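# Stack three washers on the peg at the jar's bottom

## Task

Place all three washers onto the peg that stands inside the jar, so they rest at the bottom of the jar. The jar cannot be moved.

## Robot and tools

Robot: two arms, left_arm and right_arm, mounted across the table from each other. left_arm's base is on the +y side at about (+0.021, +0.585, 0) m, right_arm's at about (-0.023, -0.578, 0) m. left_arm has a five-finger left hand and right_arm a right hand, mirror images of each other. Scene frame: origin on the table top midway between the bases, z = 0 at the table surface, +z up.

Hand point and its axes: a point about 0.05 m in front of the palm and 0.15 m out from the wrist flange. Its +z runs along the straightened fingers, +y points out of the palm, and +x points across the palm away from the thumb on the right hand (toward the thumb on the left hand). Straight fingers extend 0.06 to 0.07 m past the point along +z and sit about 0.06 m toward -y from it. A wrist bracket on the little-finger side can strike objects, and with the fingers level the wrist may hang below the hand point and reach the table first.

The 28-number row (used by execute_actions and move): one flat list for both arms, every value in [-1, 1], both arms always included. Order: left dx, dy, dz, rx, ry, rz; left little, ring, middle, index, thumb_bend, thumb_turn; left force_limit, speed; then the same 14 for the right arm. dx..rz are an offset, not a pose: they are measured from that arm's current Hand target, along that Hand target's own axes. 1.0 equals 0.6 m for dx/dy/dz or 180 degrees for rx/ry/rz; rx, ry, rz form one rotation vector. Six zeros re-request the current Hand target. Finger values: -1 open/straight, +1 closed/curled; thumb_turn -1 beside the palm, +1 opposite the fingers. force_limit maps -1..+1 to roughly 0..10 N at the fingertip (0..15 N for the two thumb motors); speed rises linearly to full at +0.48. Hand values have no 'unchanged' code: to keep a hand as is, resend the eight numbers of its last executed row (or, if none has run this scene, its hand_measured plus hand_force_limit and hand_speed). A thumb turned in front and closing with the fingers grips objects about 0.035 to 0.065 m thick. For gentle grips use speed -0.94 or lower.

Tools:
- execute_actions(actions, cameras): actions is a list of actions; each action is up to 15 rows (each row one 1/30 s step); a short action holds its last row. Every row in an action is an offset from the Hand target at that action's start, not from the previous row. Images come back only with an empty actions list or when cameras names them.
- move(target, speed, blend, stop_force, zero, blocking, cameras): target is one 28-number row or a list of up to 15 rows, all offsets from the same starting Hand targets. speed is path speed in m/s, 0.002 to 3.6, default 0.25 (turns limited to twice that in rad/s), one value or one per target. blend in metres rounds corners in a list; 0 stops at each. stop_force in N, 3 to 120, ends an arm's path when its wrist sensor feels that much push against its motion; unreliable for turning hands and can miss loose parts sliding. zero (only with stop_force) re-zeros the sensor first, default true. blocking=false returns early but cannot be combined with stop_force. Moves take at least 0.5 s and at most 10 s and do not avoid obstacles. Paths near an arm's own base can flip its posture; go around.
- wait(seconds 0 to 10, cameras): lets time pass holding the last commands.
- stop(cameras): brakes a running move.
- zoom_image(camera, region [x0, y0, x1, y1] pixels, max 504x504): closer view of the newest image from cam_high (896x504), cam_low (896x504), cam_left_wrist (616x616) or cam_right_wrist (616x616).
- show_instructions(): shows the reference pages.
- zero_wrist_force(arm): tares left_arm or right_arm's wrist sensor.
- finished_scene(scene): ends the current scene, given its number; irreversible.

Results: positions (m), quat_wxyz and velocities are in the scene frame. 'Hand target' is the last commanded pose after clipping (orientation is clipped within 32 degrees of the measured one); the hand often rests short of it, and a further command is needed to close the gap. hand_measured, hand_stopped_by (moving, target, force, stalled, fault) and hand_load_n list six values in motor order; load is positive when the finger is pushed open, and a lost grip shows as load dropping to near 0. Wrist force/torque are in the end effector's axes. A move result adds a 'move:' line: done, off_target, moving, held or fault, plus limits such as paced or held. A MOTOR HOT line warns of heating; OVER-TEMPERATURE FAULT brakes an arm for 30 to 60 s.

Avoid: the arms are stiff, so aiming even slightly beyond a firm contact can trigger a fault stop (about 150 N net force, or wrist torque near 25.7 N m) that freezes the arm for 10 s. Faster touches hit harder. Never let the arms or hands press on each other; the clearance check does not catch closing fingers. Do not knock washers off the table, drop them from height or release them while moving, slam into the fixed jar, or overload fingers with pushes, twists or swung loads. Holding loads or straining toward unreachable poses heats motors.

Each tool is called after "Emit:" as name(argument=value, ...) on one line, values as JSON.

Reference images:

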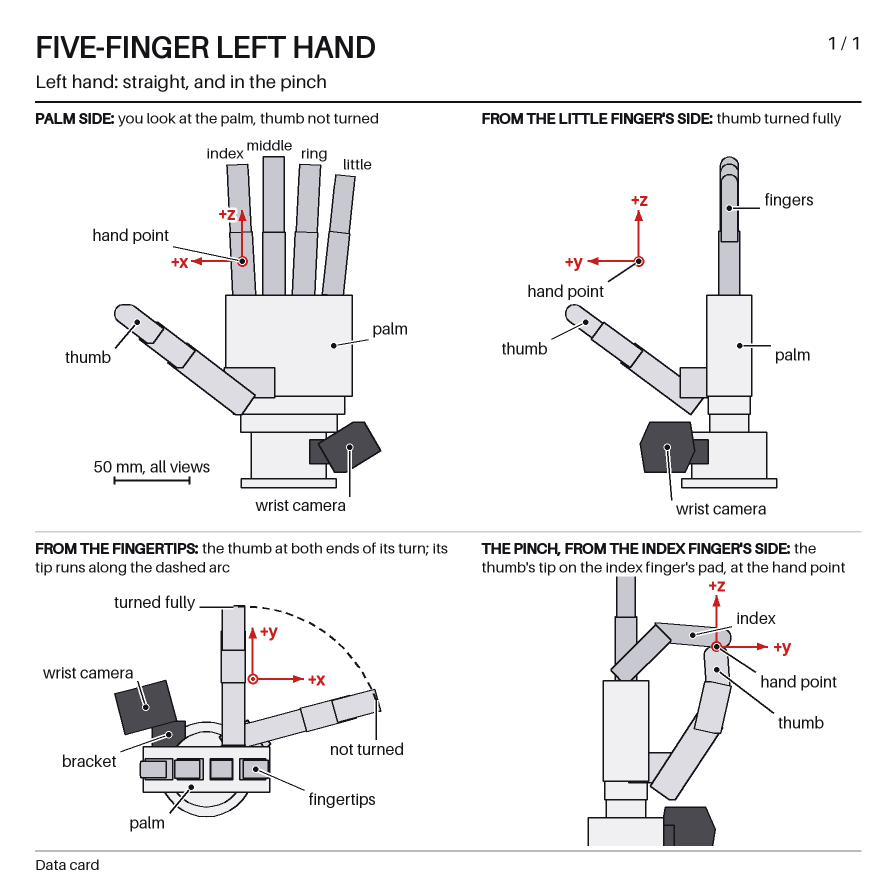

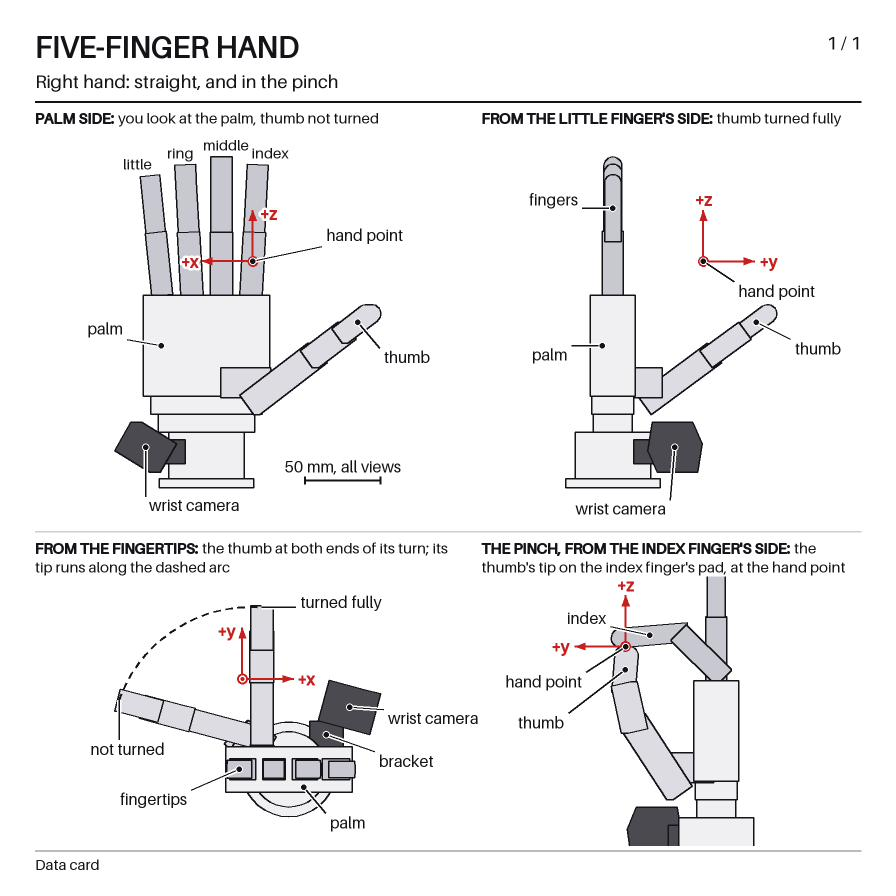

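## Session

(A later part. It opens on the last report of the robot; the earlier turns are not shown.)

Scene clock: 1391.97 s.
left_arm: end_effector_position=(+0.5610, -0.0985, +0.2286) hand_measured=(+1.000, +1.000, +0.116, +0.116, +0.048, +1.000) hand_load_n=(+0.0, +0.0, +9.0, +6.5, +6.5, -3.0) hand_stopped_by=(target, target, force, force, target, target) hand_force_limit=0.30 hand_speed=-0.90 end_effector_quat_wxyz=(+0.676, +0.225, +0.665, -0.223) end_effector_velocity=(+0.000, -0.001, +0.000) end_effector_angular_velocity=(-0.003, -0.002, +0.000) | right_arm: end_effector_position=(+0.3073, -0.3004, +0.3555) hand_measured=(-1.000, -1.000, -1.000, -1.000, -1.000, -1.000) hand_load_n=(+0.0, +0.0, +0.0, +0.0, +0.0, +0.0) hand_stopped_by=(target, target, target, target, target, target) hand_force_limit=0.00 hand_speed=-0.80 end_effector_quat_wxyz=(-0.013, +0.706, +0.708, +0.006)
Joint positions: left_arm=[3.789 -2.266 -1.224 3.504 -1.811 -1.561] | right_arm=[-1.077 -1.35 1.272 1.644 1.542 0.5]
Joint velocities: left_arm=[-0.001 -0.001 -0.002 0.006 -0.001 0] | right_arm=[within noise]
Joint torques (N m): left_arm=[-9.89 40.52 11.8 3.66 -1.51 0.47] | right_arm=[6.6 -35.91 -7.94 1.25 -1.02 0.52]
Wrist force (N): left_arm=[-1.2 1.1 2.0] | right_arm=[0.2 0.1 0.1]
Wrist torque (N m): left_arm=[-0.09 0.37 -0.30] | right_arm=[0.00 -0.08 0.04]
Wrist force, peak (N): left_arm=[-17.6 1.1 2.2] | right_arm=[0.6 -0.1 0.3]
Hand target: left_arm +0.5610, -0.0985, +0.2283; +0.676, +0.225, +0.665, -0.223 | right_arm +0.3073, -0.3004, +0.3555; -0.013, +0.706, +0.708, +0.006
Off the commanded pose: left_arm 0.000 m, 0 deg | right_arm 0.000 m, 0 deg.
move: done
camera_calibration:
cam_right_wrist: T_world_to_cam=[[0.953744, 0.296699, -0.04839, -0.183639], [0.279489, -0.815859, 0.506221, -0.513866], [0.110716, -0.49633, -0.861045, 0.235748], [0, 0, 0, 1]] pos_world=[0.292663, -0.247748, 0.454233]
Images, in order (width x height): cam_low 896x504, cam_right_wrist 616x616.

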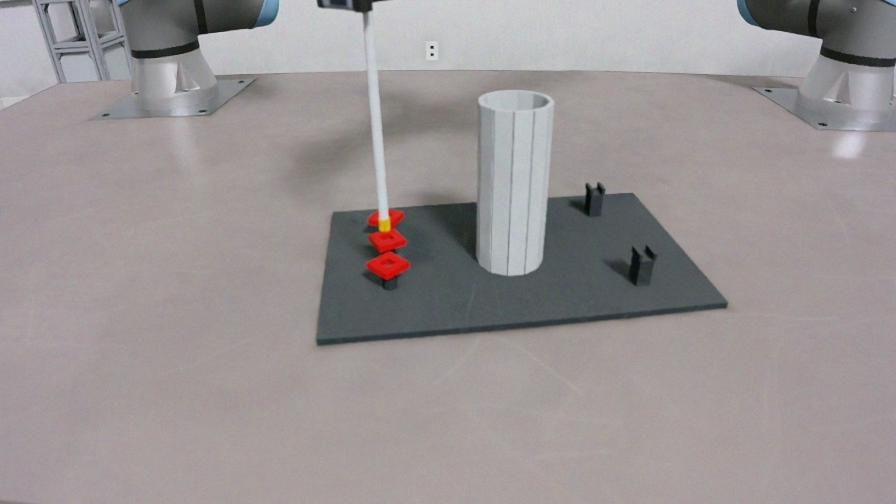

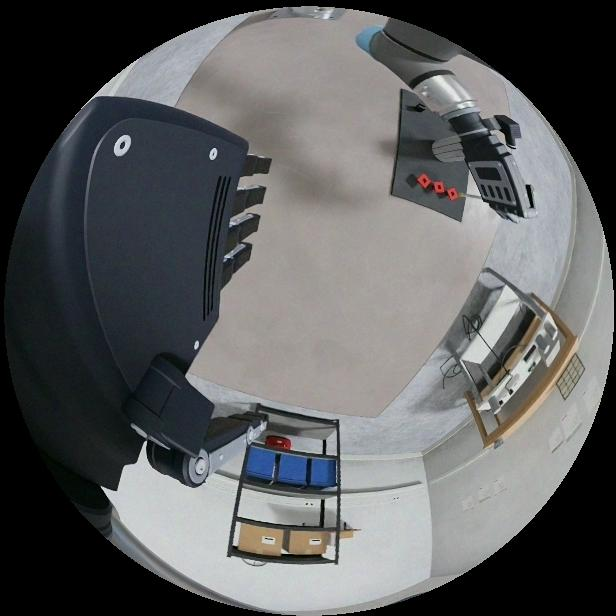

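Emit:
move(target=[0.05,0,0,0,0,0,1,1,0.61,0.61,0.05,1,0.3,-0.9,0,0,0,0,0,0,-1,-1,-1,-1,-1,-1,0,-0.8], speed=0.05)

Emit:
move(target=[0.02,0,0,0,0,0,1,1,0.61,0.61,0.05,1,0.3,-0.9,0,0,0,0,0,0,-1,-1,-1,-1,-1,-1,0,-0.8], speed=0.005, stop_force=3)

Emit:
move(target=[0.02,0,0,0,0,0,1,1,0.61,0.61,0.05,1,0.3,-0.9,0,0,0,0,0,0,-1,-1,-1,-1,-1,-1,0,-0.8], speed=0.005, stop_force=6, zero=false)

Emit:
move(target=[0.02,0,0,0,0,0,1,1,0.61,0.61,0.05,1,0.3,-0.9,0,0,0,0,0,0,-1,-1,-1,-1,-1,-1,0,-0.8], speed=0.005, stop_force=12, zero=false)

Emit:
move(target=[0.02,0,0,0,0,0,1,1,0.61,0.61,0.05,1,0.3,-0.9,0,0,0,0,0,0,-1,-1,-1,-1,-1,-1,0,-0.8], speed=0.005, stop_force=20, zero=false)

Scene clock: 1460.27 s.
left_arm: end_effector_position=(+0.5614, -0.0986, +0.1980) hand_measured=(+1.000, +1.000, +0.116, +0.116, +0.048, +1.000) hand_load_n=(+0.0, +0.0, +9.5, +7.0, +6.0, -3.0) hand_stopped_by=(target, target, force, force, target, target) hand_force_limit=0.30 hand_speed=-0.90 end_effector_quat_wxyz=(+0.676, +0.225, +0.666, -0.223) | right_arm: end_effector_position=(+0.3073, -0.3004, +0.3555) hand_measured=(-1.000, -1.000, -1.000, -1.000, -1.000, -1.000) hand_load_n=(-0.5, +0.0, +0.0, +0.0, +0.0, +0.0) hand_stopped_by=(target, target, target, target, target, target) hand_force_limit=0.00 hand_speed=-0.80 end_effector_quat_wxyz=(-0.013, +0.706, +0.708, +0.006)
Joint positions: left_arm=[3.789 -2.294 -1.257 3.565 -1.811 -1.561] | right_arm=[-1.077 -1.35 1.272 1.644 1.542 0.5]
Joint torques (N m): left_arm=[9.39 58.36 28.87 -0.25 2.02 -0.7] | right_arm=[6.21 -36.98 -8.25 1.21 -0.97 0.31]
Wrist force (N): left_arm=[-1.0 0.9 1.8] | right_arm=[0.4 -0.2 0.0]
Wrist torque (N m): left_arm=[-0.11 0.33 -0.29] | right_arm=[-0.04 -0.10 0.06]
Wrist force, peak (N): left_arm=[-1.2 1.1 2.4] | right_arm=[-0.1 -0.3 0.7]
Hand target: left_arm +0.5614, -0.0986, +0.1983; +0.676, +0.225, +0.665, -0.223 | right_arm +0.3073, -0.3004, +0.3555; -0.013, +0.706, +0.708, +0.006
Off the commanded pose: left_arm 0.000 m, 0 deg | right_arm 0.000 m, 0 deg.
move: done

Scene clock: 1462.57 s.
left_arm: end_effector_position=(+0.5615, -0.0986, +0.1927) hand_measured=(+1.000, +1.000, +0.116, +0.116, +0.048, +1.000) hand_load_n=(+0.0, +0.0, +9.5, +6.5, +6.5, -3.5) hand_stopped_by=(target, target, force, force, target, target) hand_force_limit=0.30 hand_speed=-0.90 end_effector_quat_wxyz=(+0.676, +0.225, +0.665, -0.223) | right_arm: end_effector_position=(+0.3073, -0.3004, +0.3555) hand_measured=(-1.000, -1.000, -1.000, -1.000, -1.000, -1.000) hand_load_n=(+0.0, +0.0, +0.0, +0.0, +0.0, +0.0) hand_stopped_by=(target, target, target, target, target, target) hand_force_limit=0.00 hand_speed=-0.80 end_effector_quat_wxyz=(-0.013, +0.706, +0.708, +0.006)
Joint positions: left_arm=[3.789 -2.3 -1.262 3.576 -1.811 -1.561] | right_arm=[-1.077 -1.35 1.272 1.644 1.542 0.5]
Joint torques (N m): left_arm=[8.46 52.52 22.5 -1.93 1.76 0.59] | right_arm=[5.61 -36.07 -7.74 1.08 -1.34 0.21]
Wrist force (N): left_arm=[-8.1 0.9 2.2] | right_arm=[0.1 -0.1 0.1]
Wrist torque (N m): left_arm=[-0.16 0.31 -0.33] | right_arm=[-0.02 -0.07 0.03]
Wrist force, peak (N): left_arm=[-9.8 1.0 2.8] | right_arm=[0.4 -0.1 0.5]
Hand target: left_arm +0.5615, -0.0986, +0.1927; +0.676, +0.225, +0.665, -0.223 (not the last commanded pose) | right_arm +0.3073, -0.3004, +0.3555; -0.013, +0.706, +0.708, +0.006
Off the commanded pose: left_arm 0.006 m, 0 deg | right_arm 0.000 m, 0 deg.
move: contact (left_arm)

Scene clock: 1463.10 s.
left_arm: end_effector_position=(+0.5615, -0.0986, +0.1927) hand_measured=(+1.000, +1.000, +0.116, +0.116, +0.048, +1.000) hand_load_n=(+0.0, +0.0, +9.5, +7.0, +6.5, -4.0) hand_stopped_by=(target, target, force, force, target, target) hand_force_limit=0.30 hand_speed=-0.90 end_effector_quat_wxyz=(+0.676, +0.225, +0.665, -0.223) | right_arm: end_effector_position=(+0.3073, -0.3004, +0.3555) hand_measured=(-1.000, -1.000, -1.000, -1.000, -1.000, -1.000) hand_load_n=(+0.0, +0.0, +0.0, +0.0, +0.0, +0.0) hand_stopped_by=(target, target, target, target, target, target) hand_force_limit=0.00 hand_speed=-0.80 end_effector_quat_wxyz=(-0.013, +0.706, +0.708, +0.006)
Joint positions: left_arm=[3.789 -2.3 -1.262 3.576 -1.811 -1.561] | right_arm=[-1.077 -1.35 1.272 1.644 1.542 0.5]
Joint torques (N m): left_arm=[8.65 52.7 22.66 -1.71 1.71 0.52] | right_arm=[5.98 -37.33 -8.49 1.01 -1.18 0.13]
Wrist force (N): left_arm=[-7.5 1.1 1.8] | right_arm=[0.3 -0.1 0.4]
Wrist torque (N m): left_arm=[-0.13 0.31 -0.34] | right_arm=[-0.04 -0.09 0.04]
Wrist force, peak (N): left_arm=[-9.3 0.9 2.2] | right_arm=[0.2 -0.2 0.5]
Hand target: left_arm +0.5615, -0.0986, +0.1927; +0.676, +0.225, +0.665, -0.223 (not the last commanded pose) | right_arm +0.3073, -0.3004, +0.3555; -0.013, +0.706, +0.708, +0.006
Off the commanded pose: left_arm 0.012 m, 0 deg | right_arm 0.000 m, 0 deg.
move: contact (left_arm)

Scene clock: 1464.43 s.
left_arm: end_effector_position=(+0.5616, -0.0987, +0.1922) hand_measured=(+1.000, +1.000, +0.116, +0.116, +0.048, +1.000) hand_load_n=(+0.0, +0.0, +9.5, +6.5, +6.5, -4.5) hand_stopped_by=(target, target, force, force, target, target) hand_force_limit=0.30 hand_speed=-0.90 end_effector_quat_wxyz=(+0.676, +0.224, +0.665, -0.224) | right_arm: end_effector_position=(+0.3073, -0.3004, +0.3555) hand_measured=(-1.000, -1.000, -1.000, -1.000, -1.000, -1.000) hand_load_n=(+0.0, +0.0, +0.0, +0.0, +0.0, +0.0) hand_stopped_by=(target, target, target, target, target, target) hand_force_limit=0.00 hand_speed=-0.80 end_effector_quat_wxyz=(-0.013, +0.706, +0.708, +0.006)
Joint positions: left_arm=[3.789 -2.301 -1.262 3.578 -1.811 -1.561] | right_arm=[-1.077 -1.35 1.272 1.644 1.542 0.5]
Joint torques (N m): left_arm=[8.2 44.91 21.19 -4.05 1.5 -0.27] | right_arm=[6.85 -37.17 -8.35 1.1 -1.01 0.38]
Wrist force (N): left_arm=[-16.4 1.4 2.1] | right_arm=[0.3 0.1 0.1]
Wrist torque (N m): left_arm=[-0.14 0.28 -0.40] | right_arm=[0.02 -0.09 0.06]
Wrist force, peak (N): left_arm=[-19.6 1.7 2.5] | right_arm=[0.2 -0.2 0.5]
Hand target: left_arm +0.5616, -0.0987, +0.1922; +0.676, +0.224, +0.665, -0.224 (not the last commanded pose) | right_arm +0.3073, -0.3004, +0.3555; -0.013, +0.706, +0.708, +0.006
Off the commanded pose: left_arm 0.011 m, 0 deg | right_arm 0.000 m, 0 deg.
move: contact (left_arm)

Scene clock: 1467.43 s.
left_arm: end_effector_position=(+0.5618, -0.0987, +0.1801) hand_measured=(+1.000, +1.000, +0.116, +0.116, +0.048, +1.000) hand_load_n=(+0.5, +0.0, +8.0, +5.0, +7.0, -3.5) hand_stopped_by=(target, target, force, force, target, target) hand_force_limit=0.30 hand_speed=-0.90 end_effector_quat_wxyz=(+0.676, +0.224, +0.665, -0.224) | right_arm: end_effector_position=(+0.3073, -0.3004, +0.3555) hand_measured=(-1.000, -1.000, -1.000, -1.000, -1.000, -1.000) hand_load_n=(+0.0, +0.0, +0.0, -0.5, +0.0, +0.0) hand_stopped_by=(target, target, target, target, target, target) hand_force_limit=0.00 hand_speed=-0.80 end_effector_quat_wxyz=(-0.013, +0.706, +0.708, +0.006)
Joint positions: left_arm=[3.789 -2.313 -1.273 3.601 -1.811 -1.561] | right_arm=[-1.077 -1.35 1.272 1.644 1.542 0.5]
Joint torques (N m): left_arm=[9.73 40.72 7.06 -2.53 1.81 -1.46] | right_arm=[6.52 -36.68 -8.59 1.11 -0.88 0.23]
Wrist force (N): left_arm=[-13.1 1.3 2.2] | right_arm=[0.2 -0.2 0.3]
Wrist torque (N m): left_arm=[-0.12 0.26 -0.37] | right_arm=[-0.05 -0.08 0.04]
Wrist force, peak (N): left_arm=[-18.4 1.3 2.2] | right_arm=[0.1 -0.3 0.6]
Hand target: left_arm +0.5618, -0.0987, +0.1802; +0.676, +0.224, +0.665, -0.224 | right_arm +0.3073, -0.3004, +0.3555; -0.013, +0.706, +0.708, +0.006
Off the commanded pose: left_arm 0.000 m, 0 deg | right_arm 0.000 m, 0 deg.
move: done

Emit:
wait(seconds=0, cameras=["cam_low", "cam_right_wrist", "cam_high"])

Emit:
zoom_image(camera="cam_low", region=[310, 0, 450, 300])

Emit:
zoom_image(camera="cam_low", region=[362, 248, 414, 296])

Scene clock: 1486.73 s.
left_arm: end_effector_position=(+0.5618, -0.0987, +0.1802) hand_measured=(+1.000, +1.000, +0.116, +0.116, +0.048, +1.000) hand_load_n=(+0.0, +0.0, +8.0, +5.0, +7.0, -3.5) hand_stopped_by=(target, target, force, force, target, target) hand_force_limit=0.30 hand_speed=-0.90 end_effector_quat_wxyz=(+0.676, +0.224, +0.665, -0.224) | right_arm: end_effector_position=(+0.3073, -0.3004, +0.3555) hand_measured=(-1.000, -1.000, -1.000, -1.000, -1.000, -1.000) hand_load_n=(+0.0, +0.0, +0.0, +0.0, +0.0, +0.0) hand_stopped_by=(target, target, target, target, target, target) hand_force_limit=0.00 hand_speed=-0.80 end_effector_quat_wxyz=(-0.013, +0.706, +0.708, +0.006)
Joint positions: left_arm=[3.789 -2.313 -1.273 3.601 -1.811 -1.561] | right_arm=[-1.077 -1.35 1.272 1.644 1.542 0.5]
Joint torques (N m): left_arm=[9.63 43.17 15.1 -3.3 1.72 -1] | right_arm=[5.85 -36.32 -8.04 1.01 -0.99 0.2]
Wrist force (N): left_arm=[-14.7 1.2 2.4] | right_arm=[0.1 -0.2 0.3]
Wrist torque (N m): left_arm=[-0.11 0.31 -0.39] | right_arm=[-0.05 -0.07 0.03]
Wrist force, peak (N): left_arm=[-14.9 0.9 2.4] | right_arm=[0.2 -0.4 0.6]
Hand target: left_arm +0.5618, -0.0987, +0.1802; +0.676, +0.224, +0.665, -0.224 | right_arm +0.3073, -0.3004, +0.3555; -0.013, +0.706, +0.708, +0.006
Off the commanded pose: left_arm 0.000 m, 0 deg | right_arm 0.000 m, 0 deg.
camera_calibration:
cam_right_wrist: T_world_to_cam=[[0.953744, 0.296699, -0.04839, -0.183639], [0.279489, -0.815859, 0.506221, -0.513866], [0.110716, -0.49633, -0.861045, 0.235748], [0, 0, 0, 1]] pos_world=[0.292663, -0.247748, 0.454233]
Images, in order (width x height): cam_high 896x504, cam_low 896x504, cam_right_wrist 616x616.

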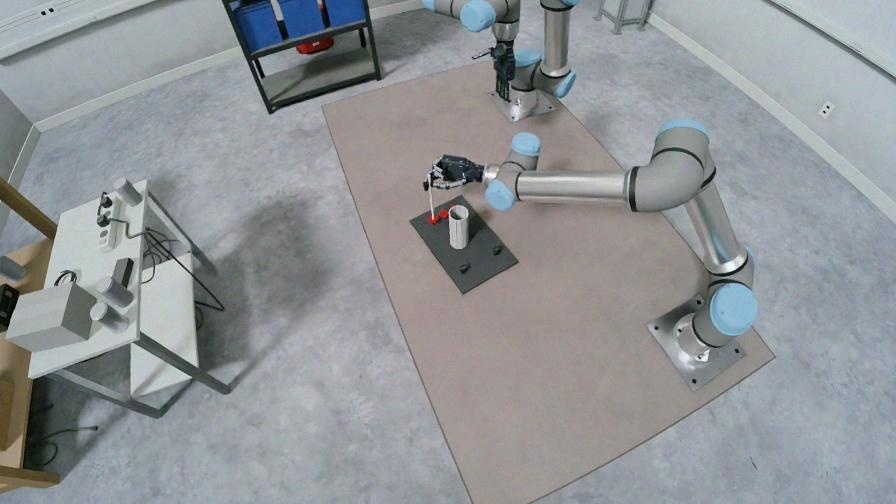

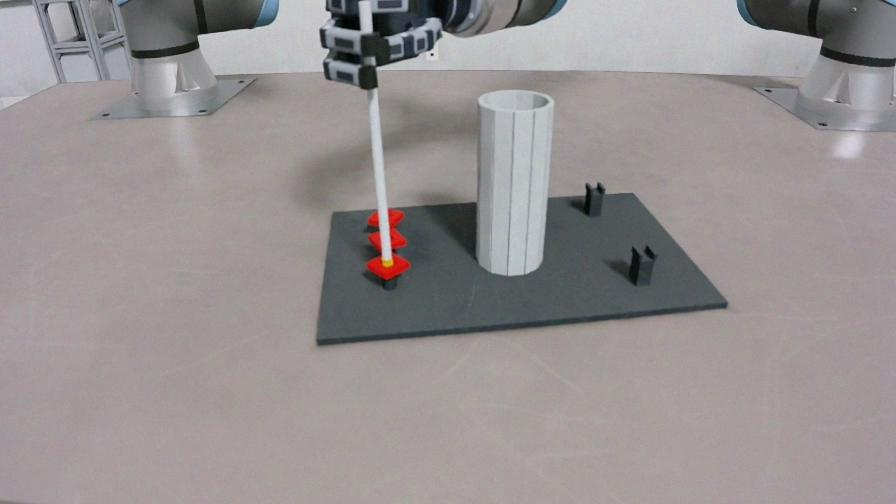

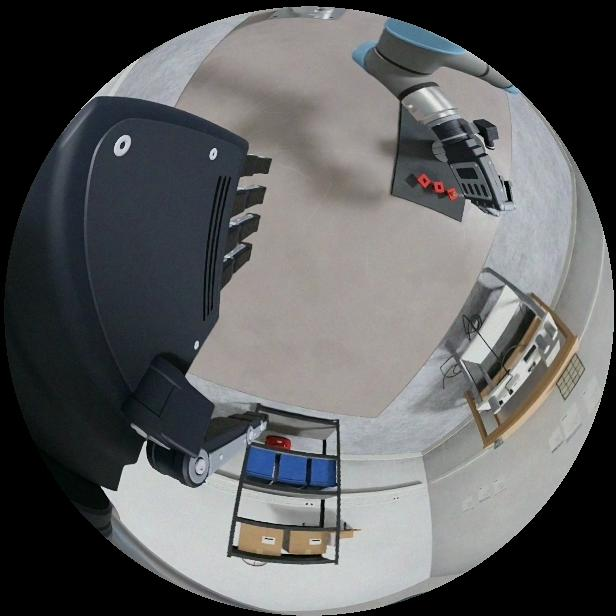

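Scaled by 1.680.

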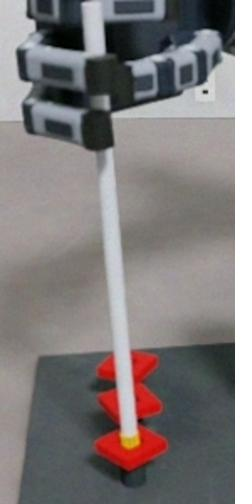

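Scaled by 9.692.

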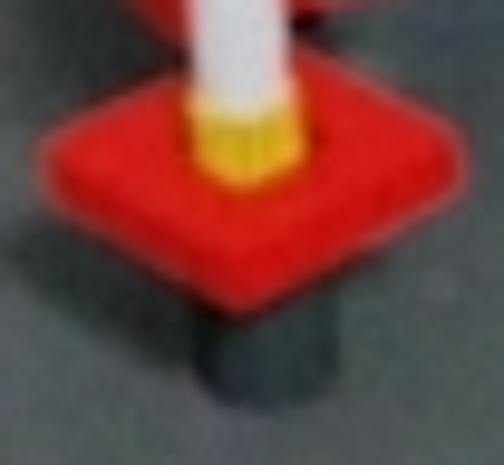

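Emit:
move(target=[-0.035,0,0,0,0,0,1,1,0.61,0.61,0.05,1,0.3,-0.9,0,0,0,0,0,0,-1,-1,-1,-1,-1,-1,0,-0.8], speed=0.02, cameras=["cam_low"])

Emit:
zoom_image(camera="cam_low", region=[352, 206, 424, 296])

Scene clock: 1516.90 s.
left_arm: end_effector_position=(+0.5615, -0.0987, +0.2013) hand_measured=(+1.000, +1.000, +0.116, +0.116, +0.048, +1.000) hand_load_n=(+0.0, +0.0, +7.5, +5.0, +6.5, -1.5) hand_stopped_by=(target, target, force, force, target, target) hand_force_limit=0.30 hand_speed=-0.90 end_effector_quat_wxyz=(+0.676, +0.224, +0.665, -0.224) | right_arm: end_effector_position=(+0.3073, -0.3004, +0.3555) hand_measured=(-1.000, -1.000, -1.000, -1.000, -1.000, -1.000) hand_load_n=(+0.0, +0.0, +0.0, +0.0, +0.0, +0.0) hand_stopped_by=(target, target, target, target, target, target) hand_force_limit=0.00 hand_speed=-0.80 end_effector_quat_wxyz=(-0.013, +0.706, +0.708, +0.006)
Joint positions: left_arm=[3.789 -2.291 -1.253 3.559 -1.811 -1.561] | right_arm=[-1.077 -1.35 1.272 1.644 1.542 0.5]
Joint torques (N m): left_arm=[-9.99 47.32 19.7 3.5 -1.71 0.52] | right_arm=[5.7 -36.76 -7.72 1.15 -1.03 -0.25]
Wrist force (N): left_arm=[-1.0 1.0 1.7] | right_arm=[0.0 -0.1 0.3]
Wrist torque (N m): left_arm=[-0.10 0.33 -0.29] | right_arm=[-0.03 -0.04 0.04]
Wrist force, peak (N): left_arm=[-15.8 1.2 2.4] | right_arm=[0.4 0.1 0.6]
Hand target: left_arm +0.5615, -0.0987, +0.2012; +0.676, +0.224, +0.665, -0.224 | right_arm +0.3073, -0.3004, +0.3555; -0.013, +0.706, +0.708, +0.006
Off the commanded pose: left_arm 0.000 m, 0 deg | right_arm 0.000 m, 0 deg.
move: done
Images, in order (width x height): cam_low 896x504.

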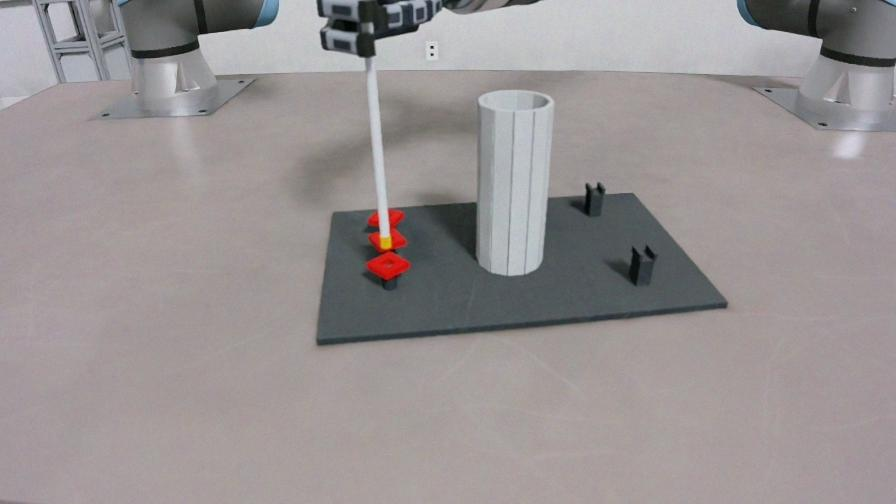

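Scaled by 5.600.

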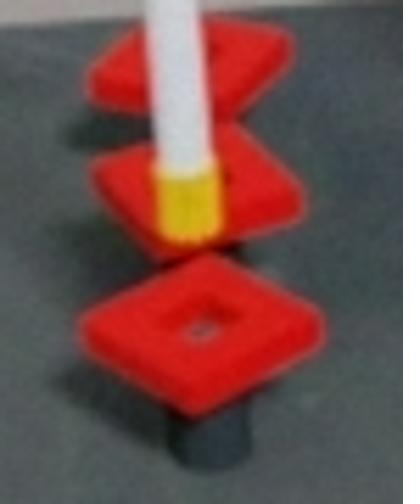

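Emit:
move(target=[[-0.2167,0,0,0,0,0,1,1,0.61,0.61,0.05,1,0.3,-0.9,0,0,0,0,0,0,-1,-1,-1,-1,-1,-1,0,-0.8],[-0.218,0.0853,-0.1583,0,0,0,1,1,0.61,0.61,0.05,1,0.3,-0.9,0,0,0,0,0,0,-1,-1,-1,-1,-1,-1,0,-0.8]], speed=0.2, cameras=["all"])

Emit:
zoom_image(camera="cam_low", region=[440, 0, 600, 290])

Emit:
zoom_image(camera="cam_high", region=[400, 140, 500, 260])

Emit:
zoom_image(camera="cam_left_wrist", region=[200, 250, 460, 510])

Emit:
zoom_image(camera="cam_right_wrist", region=[390, 60, 530, 220])

Scene clock: 1860.77 s.
left_arm: end_effector_position=(+0.5144, -0.0002, +0.3309) hand_measured=(+1.000, +1.000, +0.116, +0.116, +0.048, +1.000) hand_load_n=(+0.0, +0.0, +7.5, +5.5, +6.5, -2.0) hand_stopped_by=(target, target, force, force, target, target) hand_force_limit=0.30 hand_speed=-0.90 end_effector_quat_wxyz=(+0.676, +0.224, +0.665, -0.224) | right_arm: end_effector_position=(+0.3073, -0.3004, +0.3555) hand_measured=(-1.000, -1.000, -1.000, -1.000, -1.000, -1.000) hand_load_n=(+0.0, +0.0, +0.0, +0.0, +0.0, +0.0) hand_stopped_by=(target, target, target, target, target, target) hand_force_limit=0.00 hand_speed=-0.80 end_effector_quat_wxyz=(-0.013, +0.706, +0.708, +0.006)
Joint positions: left_arm=[3.838 -1.933 -1.472 3.42 -1.762 -1.562] | right_arm=[-1.077 -1.35 1.272 1.644 1.542 0.5]
Joint torques (N m): left_arm=[-10.5 41.99 15.83 0.12 -1.63 1.23] | right_arm=[6.36 -36.21 -8.38 1.06 -0.91 0.02]
Wrist force (N): left_arm=[-1.4 0.9 1.6] | right_arm=[0.1 -0.1 0.2]
Wrist torque (N m): left_arm=[-0.10 0.39 -0.30] | right_arm=[-0.03 -0.07 0.04]
Wrist force, peak (N): left_arm=[-0.6 0.3 3.7] | right_arm=[0.3 0.2 0.6]
Hand target: left_arm +0.5143, -0.0002, +0.3309; +0.676, +0.224, +0.665, -0.224 | right_arm +0.3073, -0.3004, +0.3555; -0.013, +0.706, +0.708, +0.006
Off the commanded pose: left_arm 0.000 m, 0 deg | right_arm 0.000 m, 0 deg.
move: done
camera_calibration:
cam_left_wrist: T_world_to_cam=[[-0.600684, -0.762348, -0.24084, 0.384534], [-0.298217, 0.493155, -0.81723, 0.42089], [0.741785, -0.419074, -0.523576, -0.0938127], [0, 0, 0, 1]] pos_world=[0.426089, 0.0462705, 0.387457]
cam_right_wrist: T_world_to_cam=[[0.953744, 0.296699, -0.04839, -0.183639], [0.279489, -0.815859, 0.506221, -0.513866], [0.110716, -0.49633, -0.861045, 0.235748], [0, 0, 0, 1]] pos_world=[0.292663, -0.247748, 0.454233]

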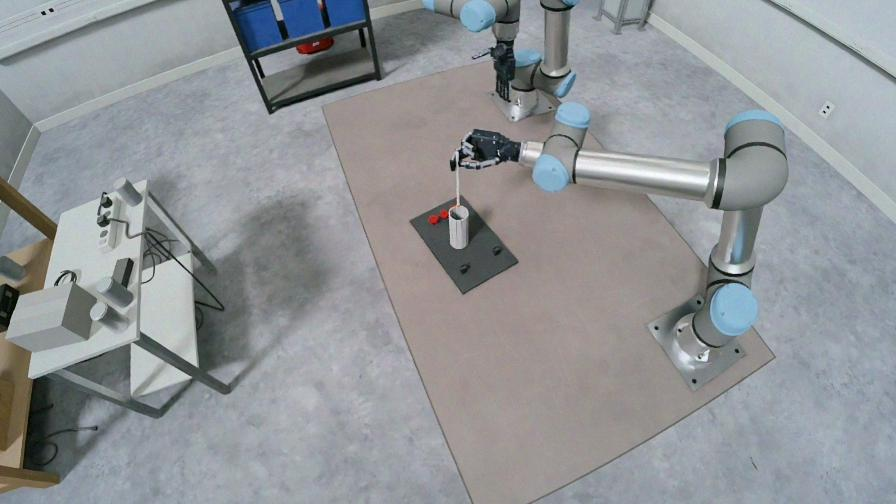

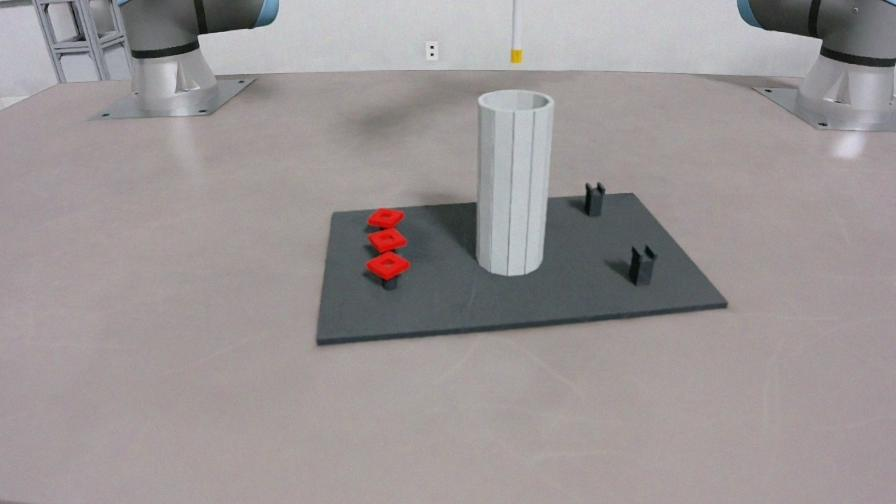

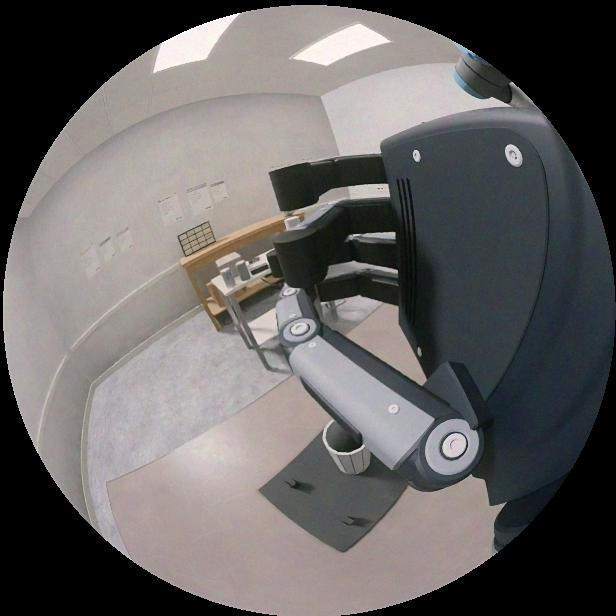

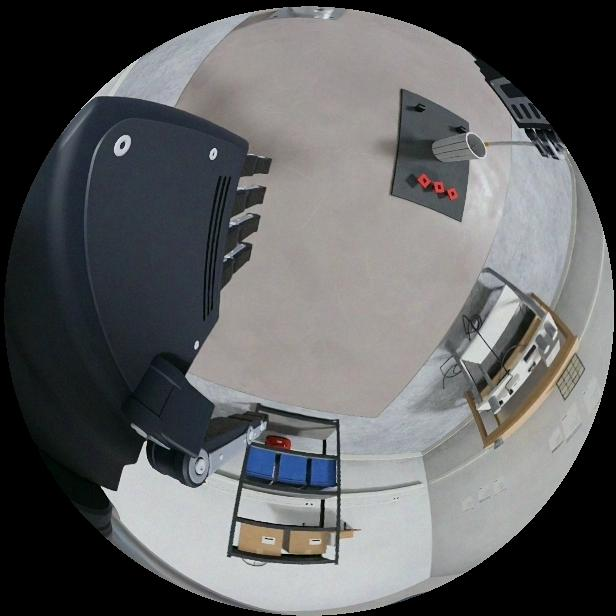

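Scaled by 1.738.

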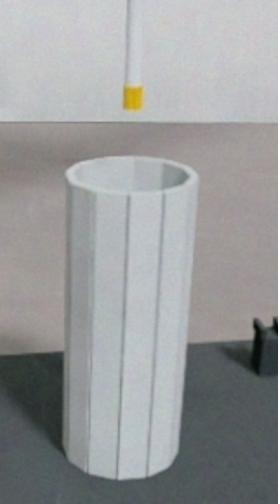

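Scaled by 4.200.

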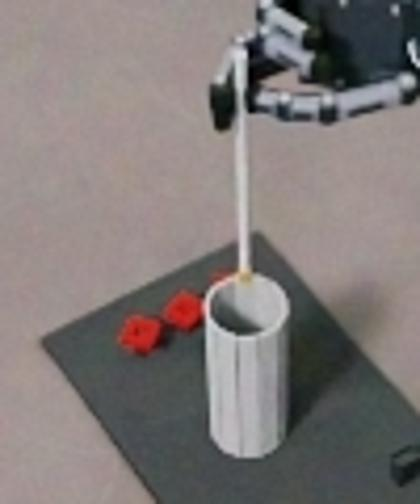

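Scaled by 1.938 from the camera's 616x616 image, which has a finer 880x880 frame.

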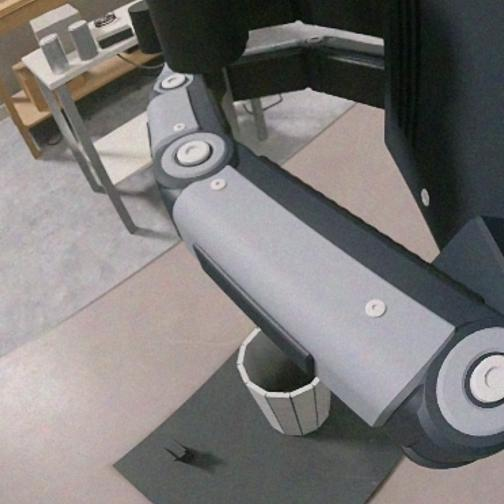

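Scaled by 3.150 from the camera's 616x616 image, which has a finer 880x880 frame.

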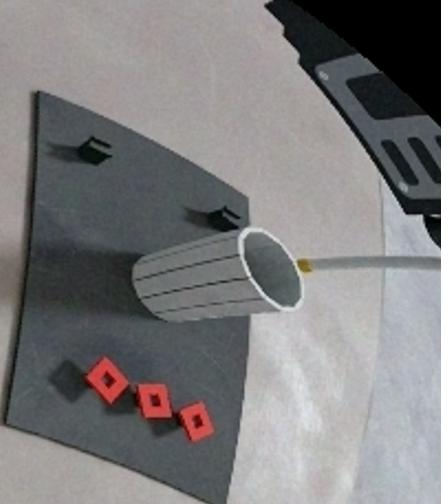

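Emit:
move(target=[[0,-0.0012,-0.0033,0,0,0,1,1,0.61,0.61,0.05,1,0.3,-0.9,0,0,0,0,0,0,-1,-1,-1,-1,-1,-1,0,-0.8],[0.21,-0.0027,-0.0058,0,0,0,1,1,0.61,0.61,0.05,1,0.3,-0.9,0,0,0,0,0,0,-1,-1,-1,-1,-1,-1,0,-0.8]], speed=0.1, stop_force=5)

Emit:
move(target=[0.0833,-0.0006,-0.001,0,0,0,1,1,0.61,0.61,0.05,1,0.3,-0.9,0,0,0,0,0,0,-1,-1,-1,-1,-1,-1,0,-0.8], speed=0.015, stop_force=3, cameras=["cam_low", "cam_high", "cam_left_wrist"])

Emit:
zoom_image(camera="cam_low", region=[440, 0, 600, 290])

Emit:
zoom_image(camera="cam_high", region=[420, 160, 500, 260])

Scene clock: 1883.57 s.
left_arm: end_effector_position=(+0.5125, +0.0002, +0.2049) hand_measured=(+1.000, +1.000, +0.116, +0.116, +0.048, +1.000) hand_load_n=(+0.0, +0.0, +7.5, +5.5, +6.5, -2.0) hand_stopped_by=(target, target, force, force, target, target) hand_force_limit=0.30 hand_speed=-0.90 end_effector_quat_wxyz=(+0.676, +0.224, +0.665, -0.224) | right_arm: end_effector_position=(+0.3073, -0.3004, +0.3555) hand_measured=(-1.000, -1.000, -1.000, -1.000, -1.000, -1.000) hand_load_n=(+0.0, +0.0, +0.0, +0.0, +0.0, +0.0) hand_stopped_by=(target, target, target, target, target, target) hand_force_limit=0.00 hand_speed=-0.80 end_effector_quat_wxyz=(-0.013, +0.706, +0.708, +0.006)
Joint positions: left_arm=[3.835 -2.049 -1.652 3.716 -1.765 -1.562] | right_arm=[-1.077 -1.35 1.272 1.644 1.542 0.5]
Joint torques (N m): left_arm=[-1.24 48.29 28.77 3.82 0.48 1.43] | right_arm=[6.44 -35.35 -7.39 0.99 -0.75 -0.13]
Wrist force (N): left_arm=[-1.6 0.3 1.5] | right_arm=[0.2 -0.1 0.0]
Wrist torque (N m): left_arm=[-0.18 0.39 -0.30] | right_arm=[-0.03 -0.08 0.04]
Wrist force, peak (N): left_arm=[-2.3 0.8 1.9] | right_arm=[0.1 0.4 0.6]
Hand target: left_arm +0.5125, +0.0001, +0.2049; +0.676, +0.224, +0.665, -0.224 | right_arm +0.3073, -0.3004, +0.3555; -0.013, +0.706, +0.708, +0.006
Off the commanded pose: left_arm 0.000 m, 0 deg | right_arm 0.000 m, 0 deg.
move: done

Scene clock: 1884.97 s.
left_arm: end_effector_position=(+0.5125, +0.0001, +0.2003) hand_measured=(+1.000, +1.000, +0.116, +0.116, +0.048, +1.000) hand_load_n=(+0.0, +0.0, +7.5, +5.0, +6.5, -2.5) hand_stopped_by=(target, target, force, force, target, target) hand_force_limit=0.30 hand_speed=-0.90 end_effector_quat_wxyz=(+0.676, +0.224, +0.665, -0.224) | right_arm: end_effector_position=(+0.3073, -0.3004, +0.3555) hand_measured=(-1.000, -1.000, -1.000, -1.000, -1.000, -1.000) hand_load_n=(+0.0, +0.0, +0.0, +0.0, +0.0, +0.0) hand_stopped_by=(target, target, target, target, target, target) hand_force_limit=0.00 hand_speed=-0.80 end_effector_quat_wxyz=(-0.013, +0.706, +0.708, +0.006)
Joint positions: left_arm=[3.835 -2.055 -1.656 3.726 -1.765 -1.562] | right_arm=[-1.077 -1.35 1.272 1.644 1.542 0.5]
Joint torques (N m): left_arm=[-4.4 43.76 25.69 1.07 0.37 -1.37] | right_arm=[6.14 -36.77 -8.42 1.08 -1 -0.3]
Wrist force (N): left_arm=[-7.8 0.9 2.1] | right_arm=[0.2 -0.2 0.1]
Wrist torque (N m): left_arm=[-0.12 0.32 -0.37] | right_arm=[-0.05 -0.08 0.04]
Wrist force, peak (N): left_arm=[-13.1 0.7 2.2] | right_arm=[0.3 -0.1 0.6]
Hand target: left_arm +0.5125, +0.0001, +0.2003; +0.676, +0.224, +0.665, -0.224 (not the last commanded pose) | right_arm +0.3073, -0.3004, +0.3555; -0.013, +0.706, +0.708, +0.006
Off the commanded pose: left_arm 0.045 m, 0 deg | right_arm 0.000 m, 0 deg.
move: contact (left_arm)
camera_calibration:
cam_left_wrist: T_world_to_cam=[[-0.600725, -0.7623, -0.24089, 0.352136], [-0.298232, 0.493247, -0.817169, 0.313401], [0.741746, -0.419053, -0.523648, -0.160548], [0, 0, 0, 1]] pos_world=[0.424089, 0.0465705, 0.256857]
Images, in order (width x height): cam_high 896x504, cam_low 896x504, cam_left_wrist 616x616.

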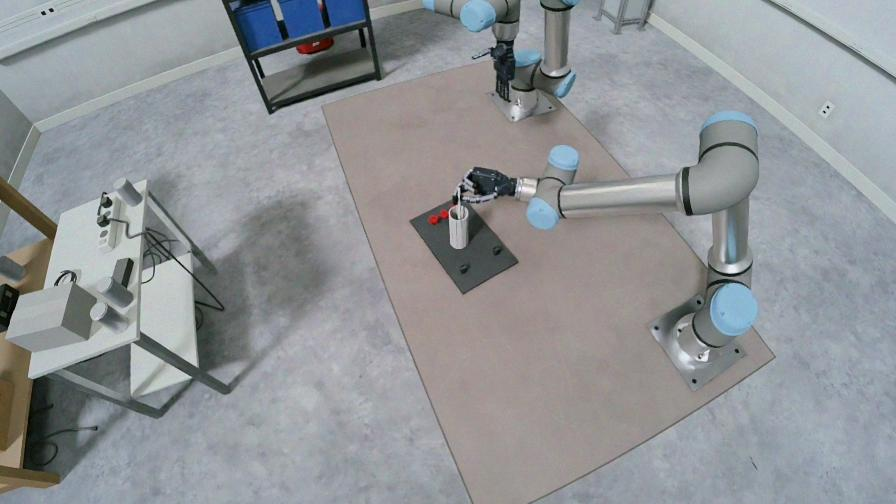

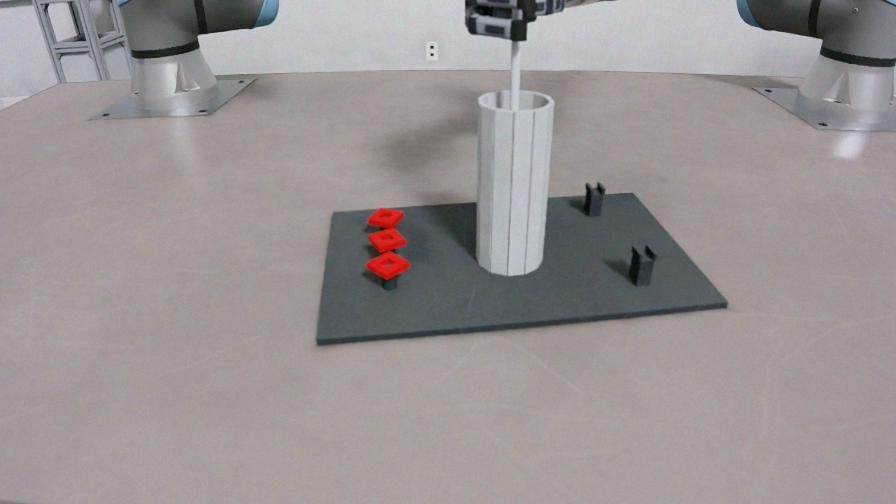

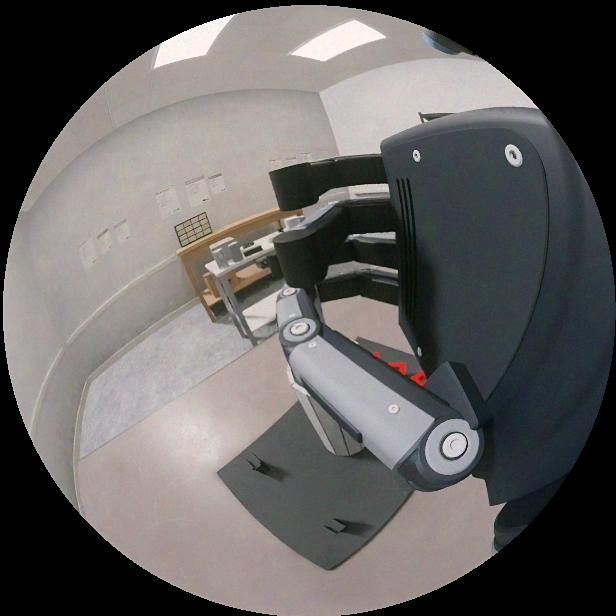

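Scaled by 1.738.

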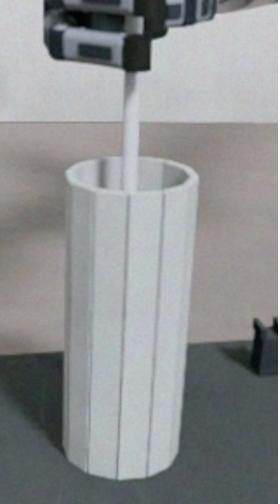

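Scaled by 5.040.

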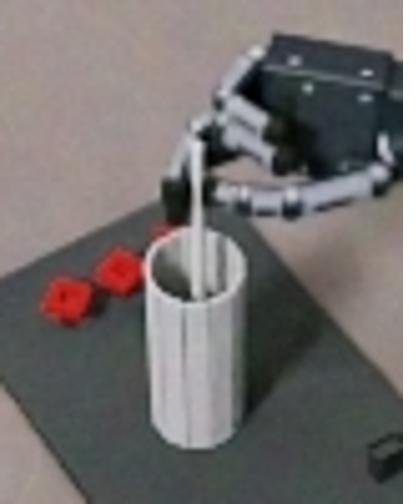

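Emit:
move(target=[-0.001,0,0,0,0,0,1,1,0.02,0.02,0.05,1,0.3,-0.9,0,0,0,0,0,0,-1,-1,-1,-1,-1,-1,0,-0.8], speed=0.02, cameras=["cam_low", "cam_high", "cam_left_wrist", "cam_right_wrist"])

Emit:
zoom_image(camera="cam_low", region=[440, 0, 600, 150])

Emit:
zoom_image(camera="cam_high", region=[420, 160, 500, 260])

Emit:
zoom_image(camera="cam_right_wrist", region=[390, 60, 530, 220])

Scene clock: 1907.63 s.
left_arm: end_effector_position=(+0.5125, +0.0001, +0.2010) hand_measured=(+1.000, +1.000, +0.020, +0.020, +0.050, +1.000) hand_load_n=(+0.5, +0.0, +0.5, +0.0, -0.5, +0.0) hand_stopped_by=(target, target, target, target, target, target) hand_force_limit=0.30 hand_speed=-0.90 end_effector_quat_wxyz=(+0.676, +0.224, +0.665, -0.224) | right_arm: end_effector_position=(+0.3073, -0.3004, +0.3555) hand_measured=(-1.000, -1.000, -1.000, -1.000, -1.000, -1.000) hand_load_n=(+0.0, +0.0, +0.0, +0.0, +0.0, +0.0) hand_stopped_by=(target, target, target, target, target, target) hand_force_limit=0.00 hand_speed=-0.80 end_effector_quat_wxyz=(-0.013, +0.706, +0.708, +0.006)
Joint positions: left_arm=[3.835 -2.054 -1.656 3.725 -1.765 -1.562] | right_arm=[-1.077 -1.35 1.272 1.644 1.542 0.5]
Joint torques (N m): left_arm=[-5.75 48.1 28.09 -0.2 0.17 -1.19] | right_arm=[5.94 -36.45 -8.69 1.04 -0.84 -0.29]
Wrist force (N): left_arm=[-1.9 0.9 1.8] | right_arm=[-0.2 -0.1 0.1]
Wrist torque (N m): left_arm=[-0.10 0.36 -0.33] | right_arm=[-0.03 -0.03 0.01]
Wrist force, peak (N): left_arm=[-8.5 0.7 2.2] | right_arm=[0.0 -0.4 0.7]
Hand target: left_arm +0.5125, +0.0001, +0.2009; +0.676, +0.224, +0.665, -0.224 | right_arm +0.3073, -0.3004, +0.3555; -0.013, +0.706, +0.708, +0.006
Off the commanded pose: left_arm 0.000 m, 0 deg | right_arm 0.000 m, 0 deg.
move: done
camera_calibration:
cam_left_wrist: T_world_to_cam=[[-0.60074, -0.762317, -0.2408, 0.352264], [-0.298181, 0.493134, -0.817256, 0.313898], [0.741754, -0.419157, -0.523554, -0.160257], [0, 0, 0, 1]] pos_world=[0.424089, 0.0465706, 0.257456]
cam_right_wrist: T_world_to_cam=[[0.953744, 0.296699, -0.04839, -0.183639], [0.279489, -0.815859, 0.506221, -0.513866], [0.110716, -0.49633, -0.861045, 0.235748], [0, 0, 0, 1]] pos_world=[0.292663, -0.247748, 0.454233]

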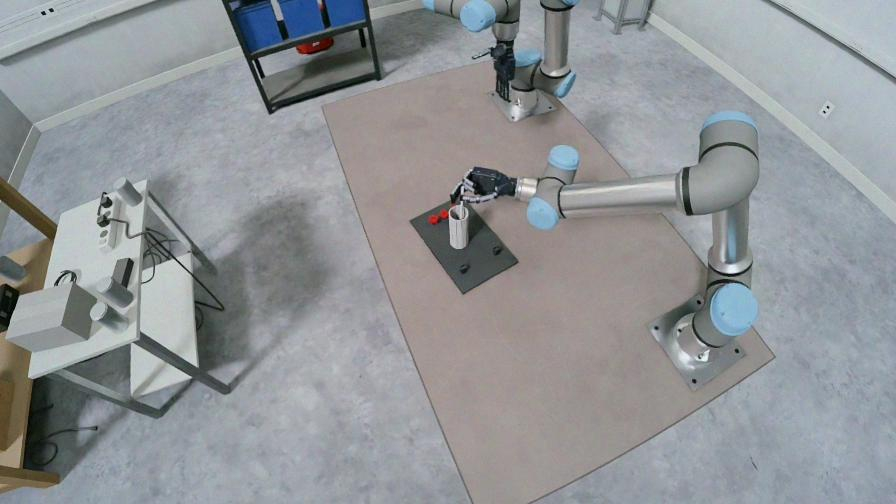

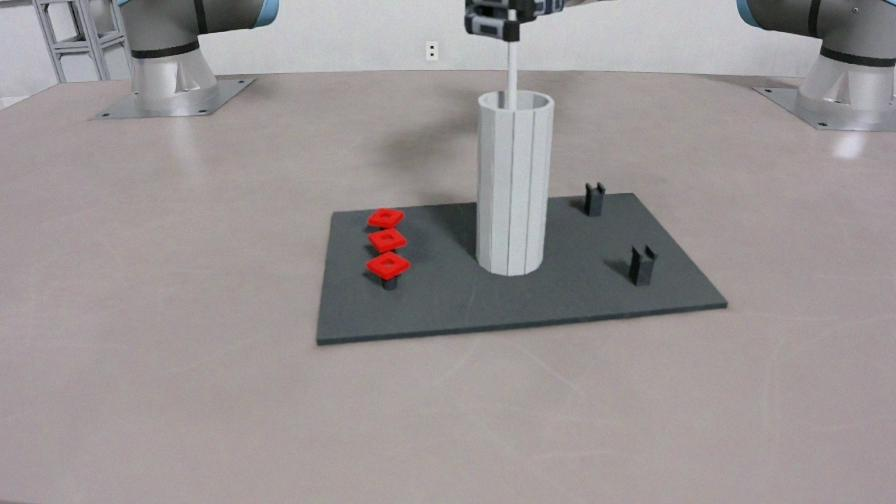

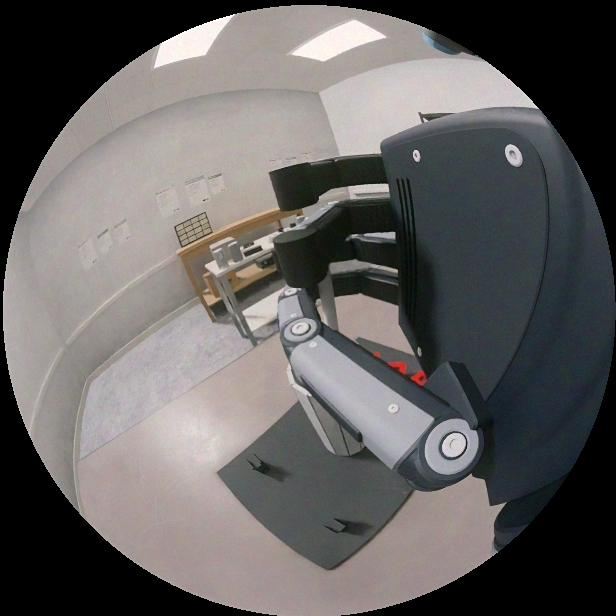

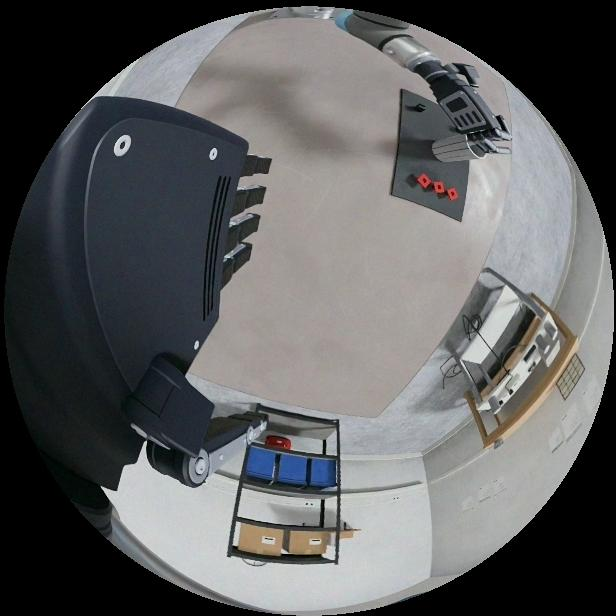

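Scaled by 3.150.

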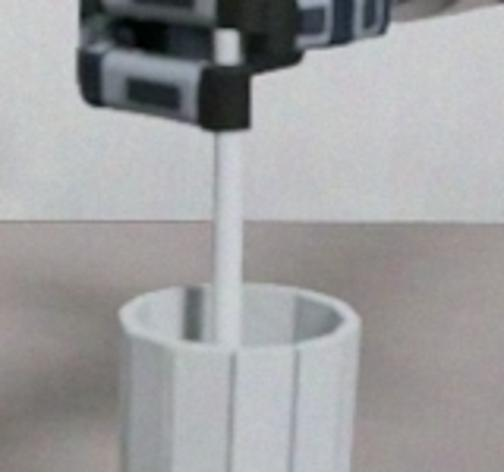

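Scaled by 5.040.

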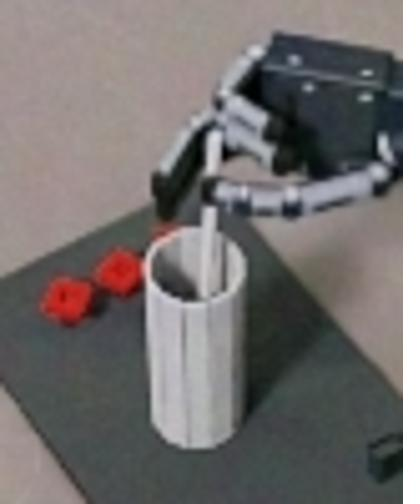

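Scaled by 3.150 from the camera's 616x616 image, which has a finer 880x880 frame.

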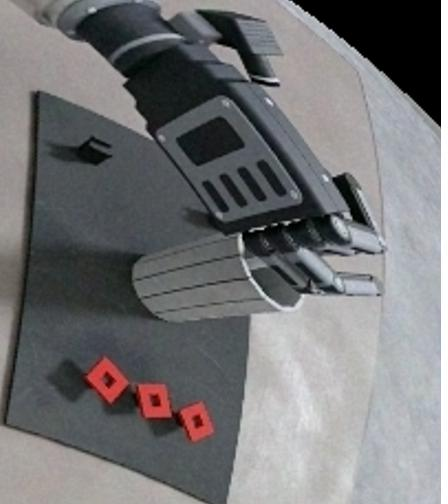

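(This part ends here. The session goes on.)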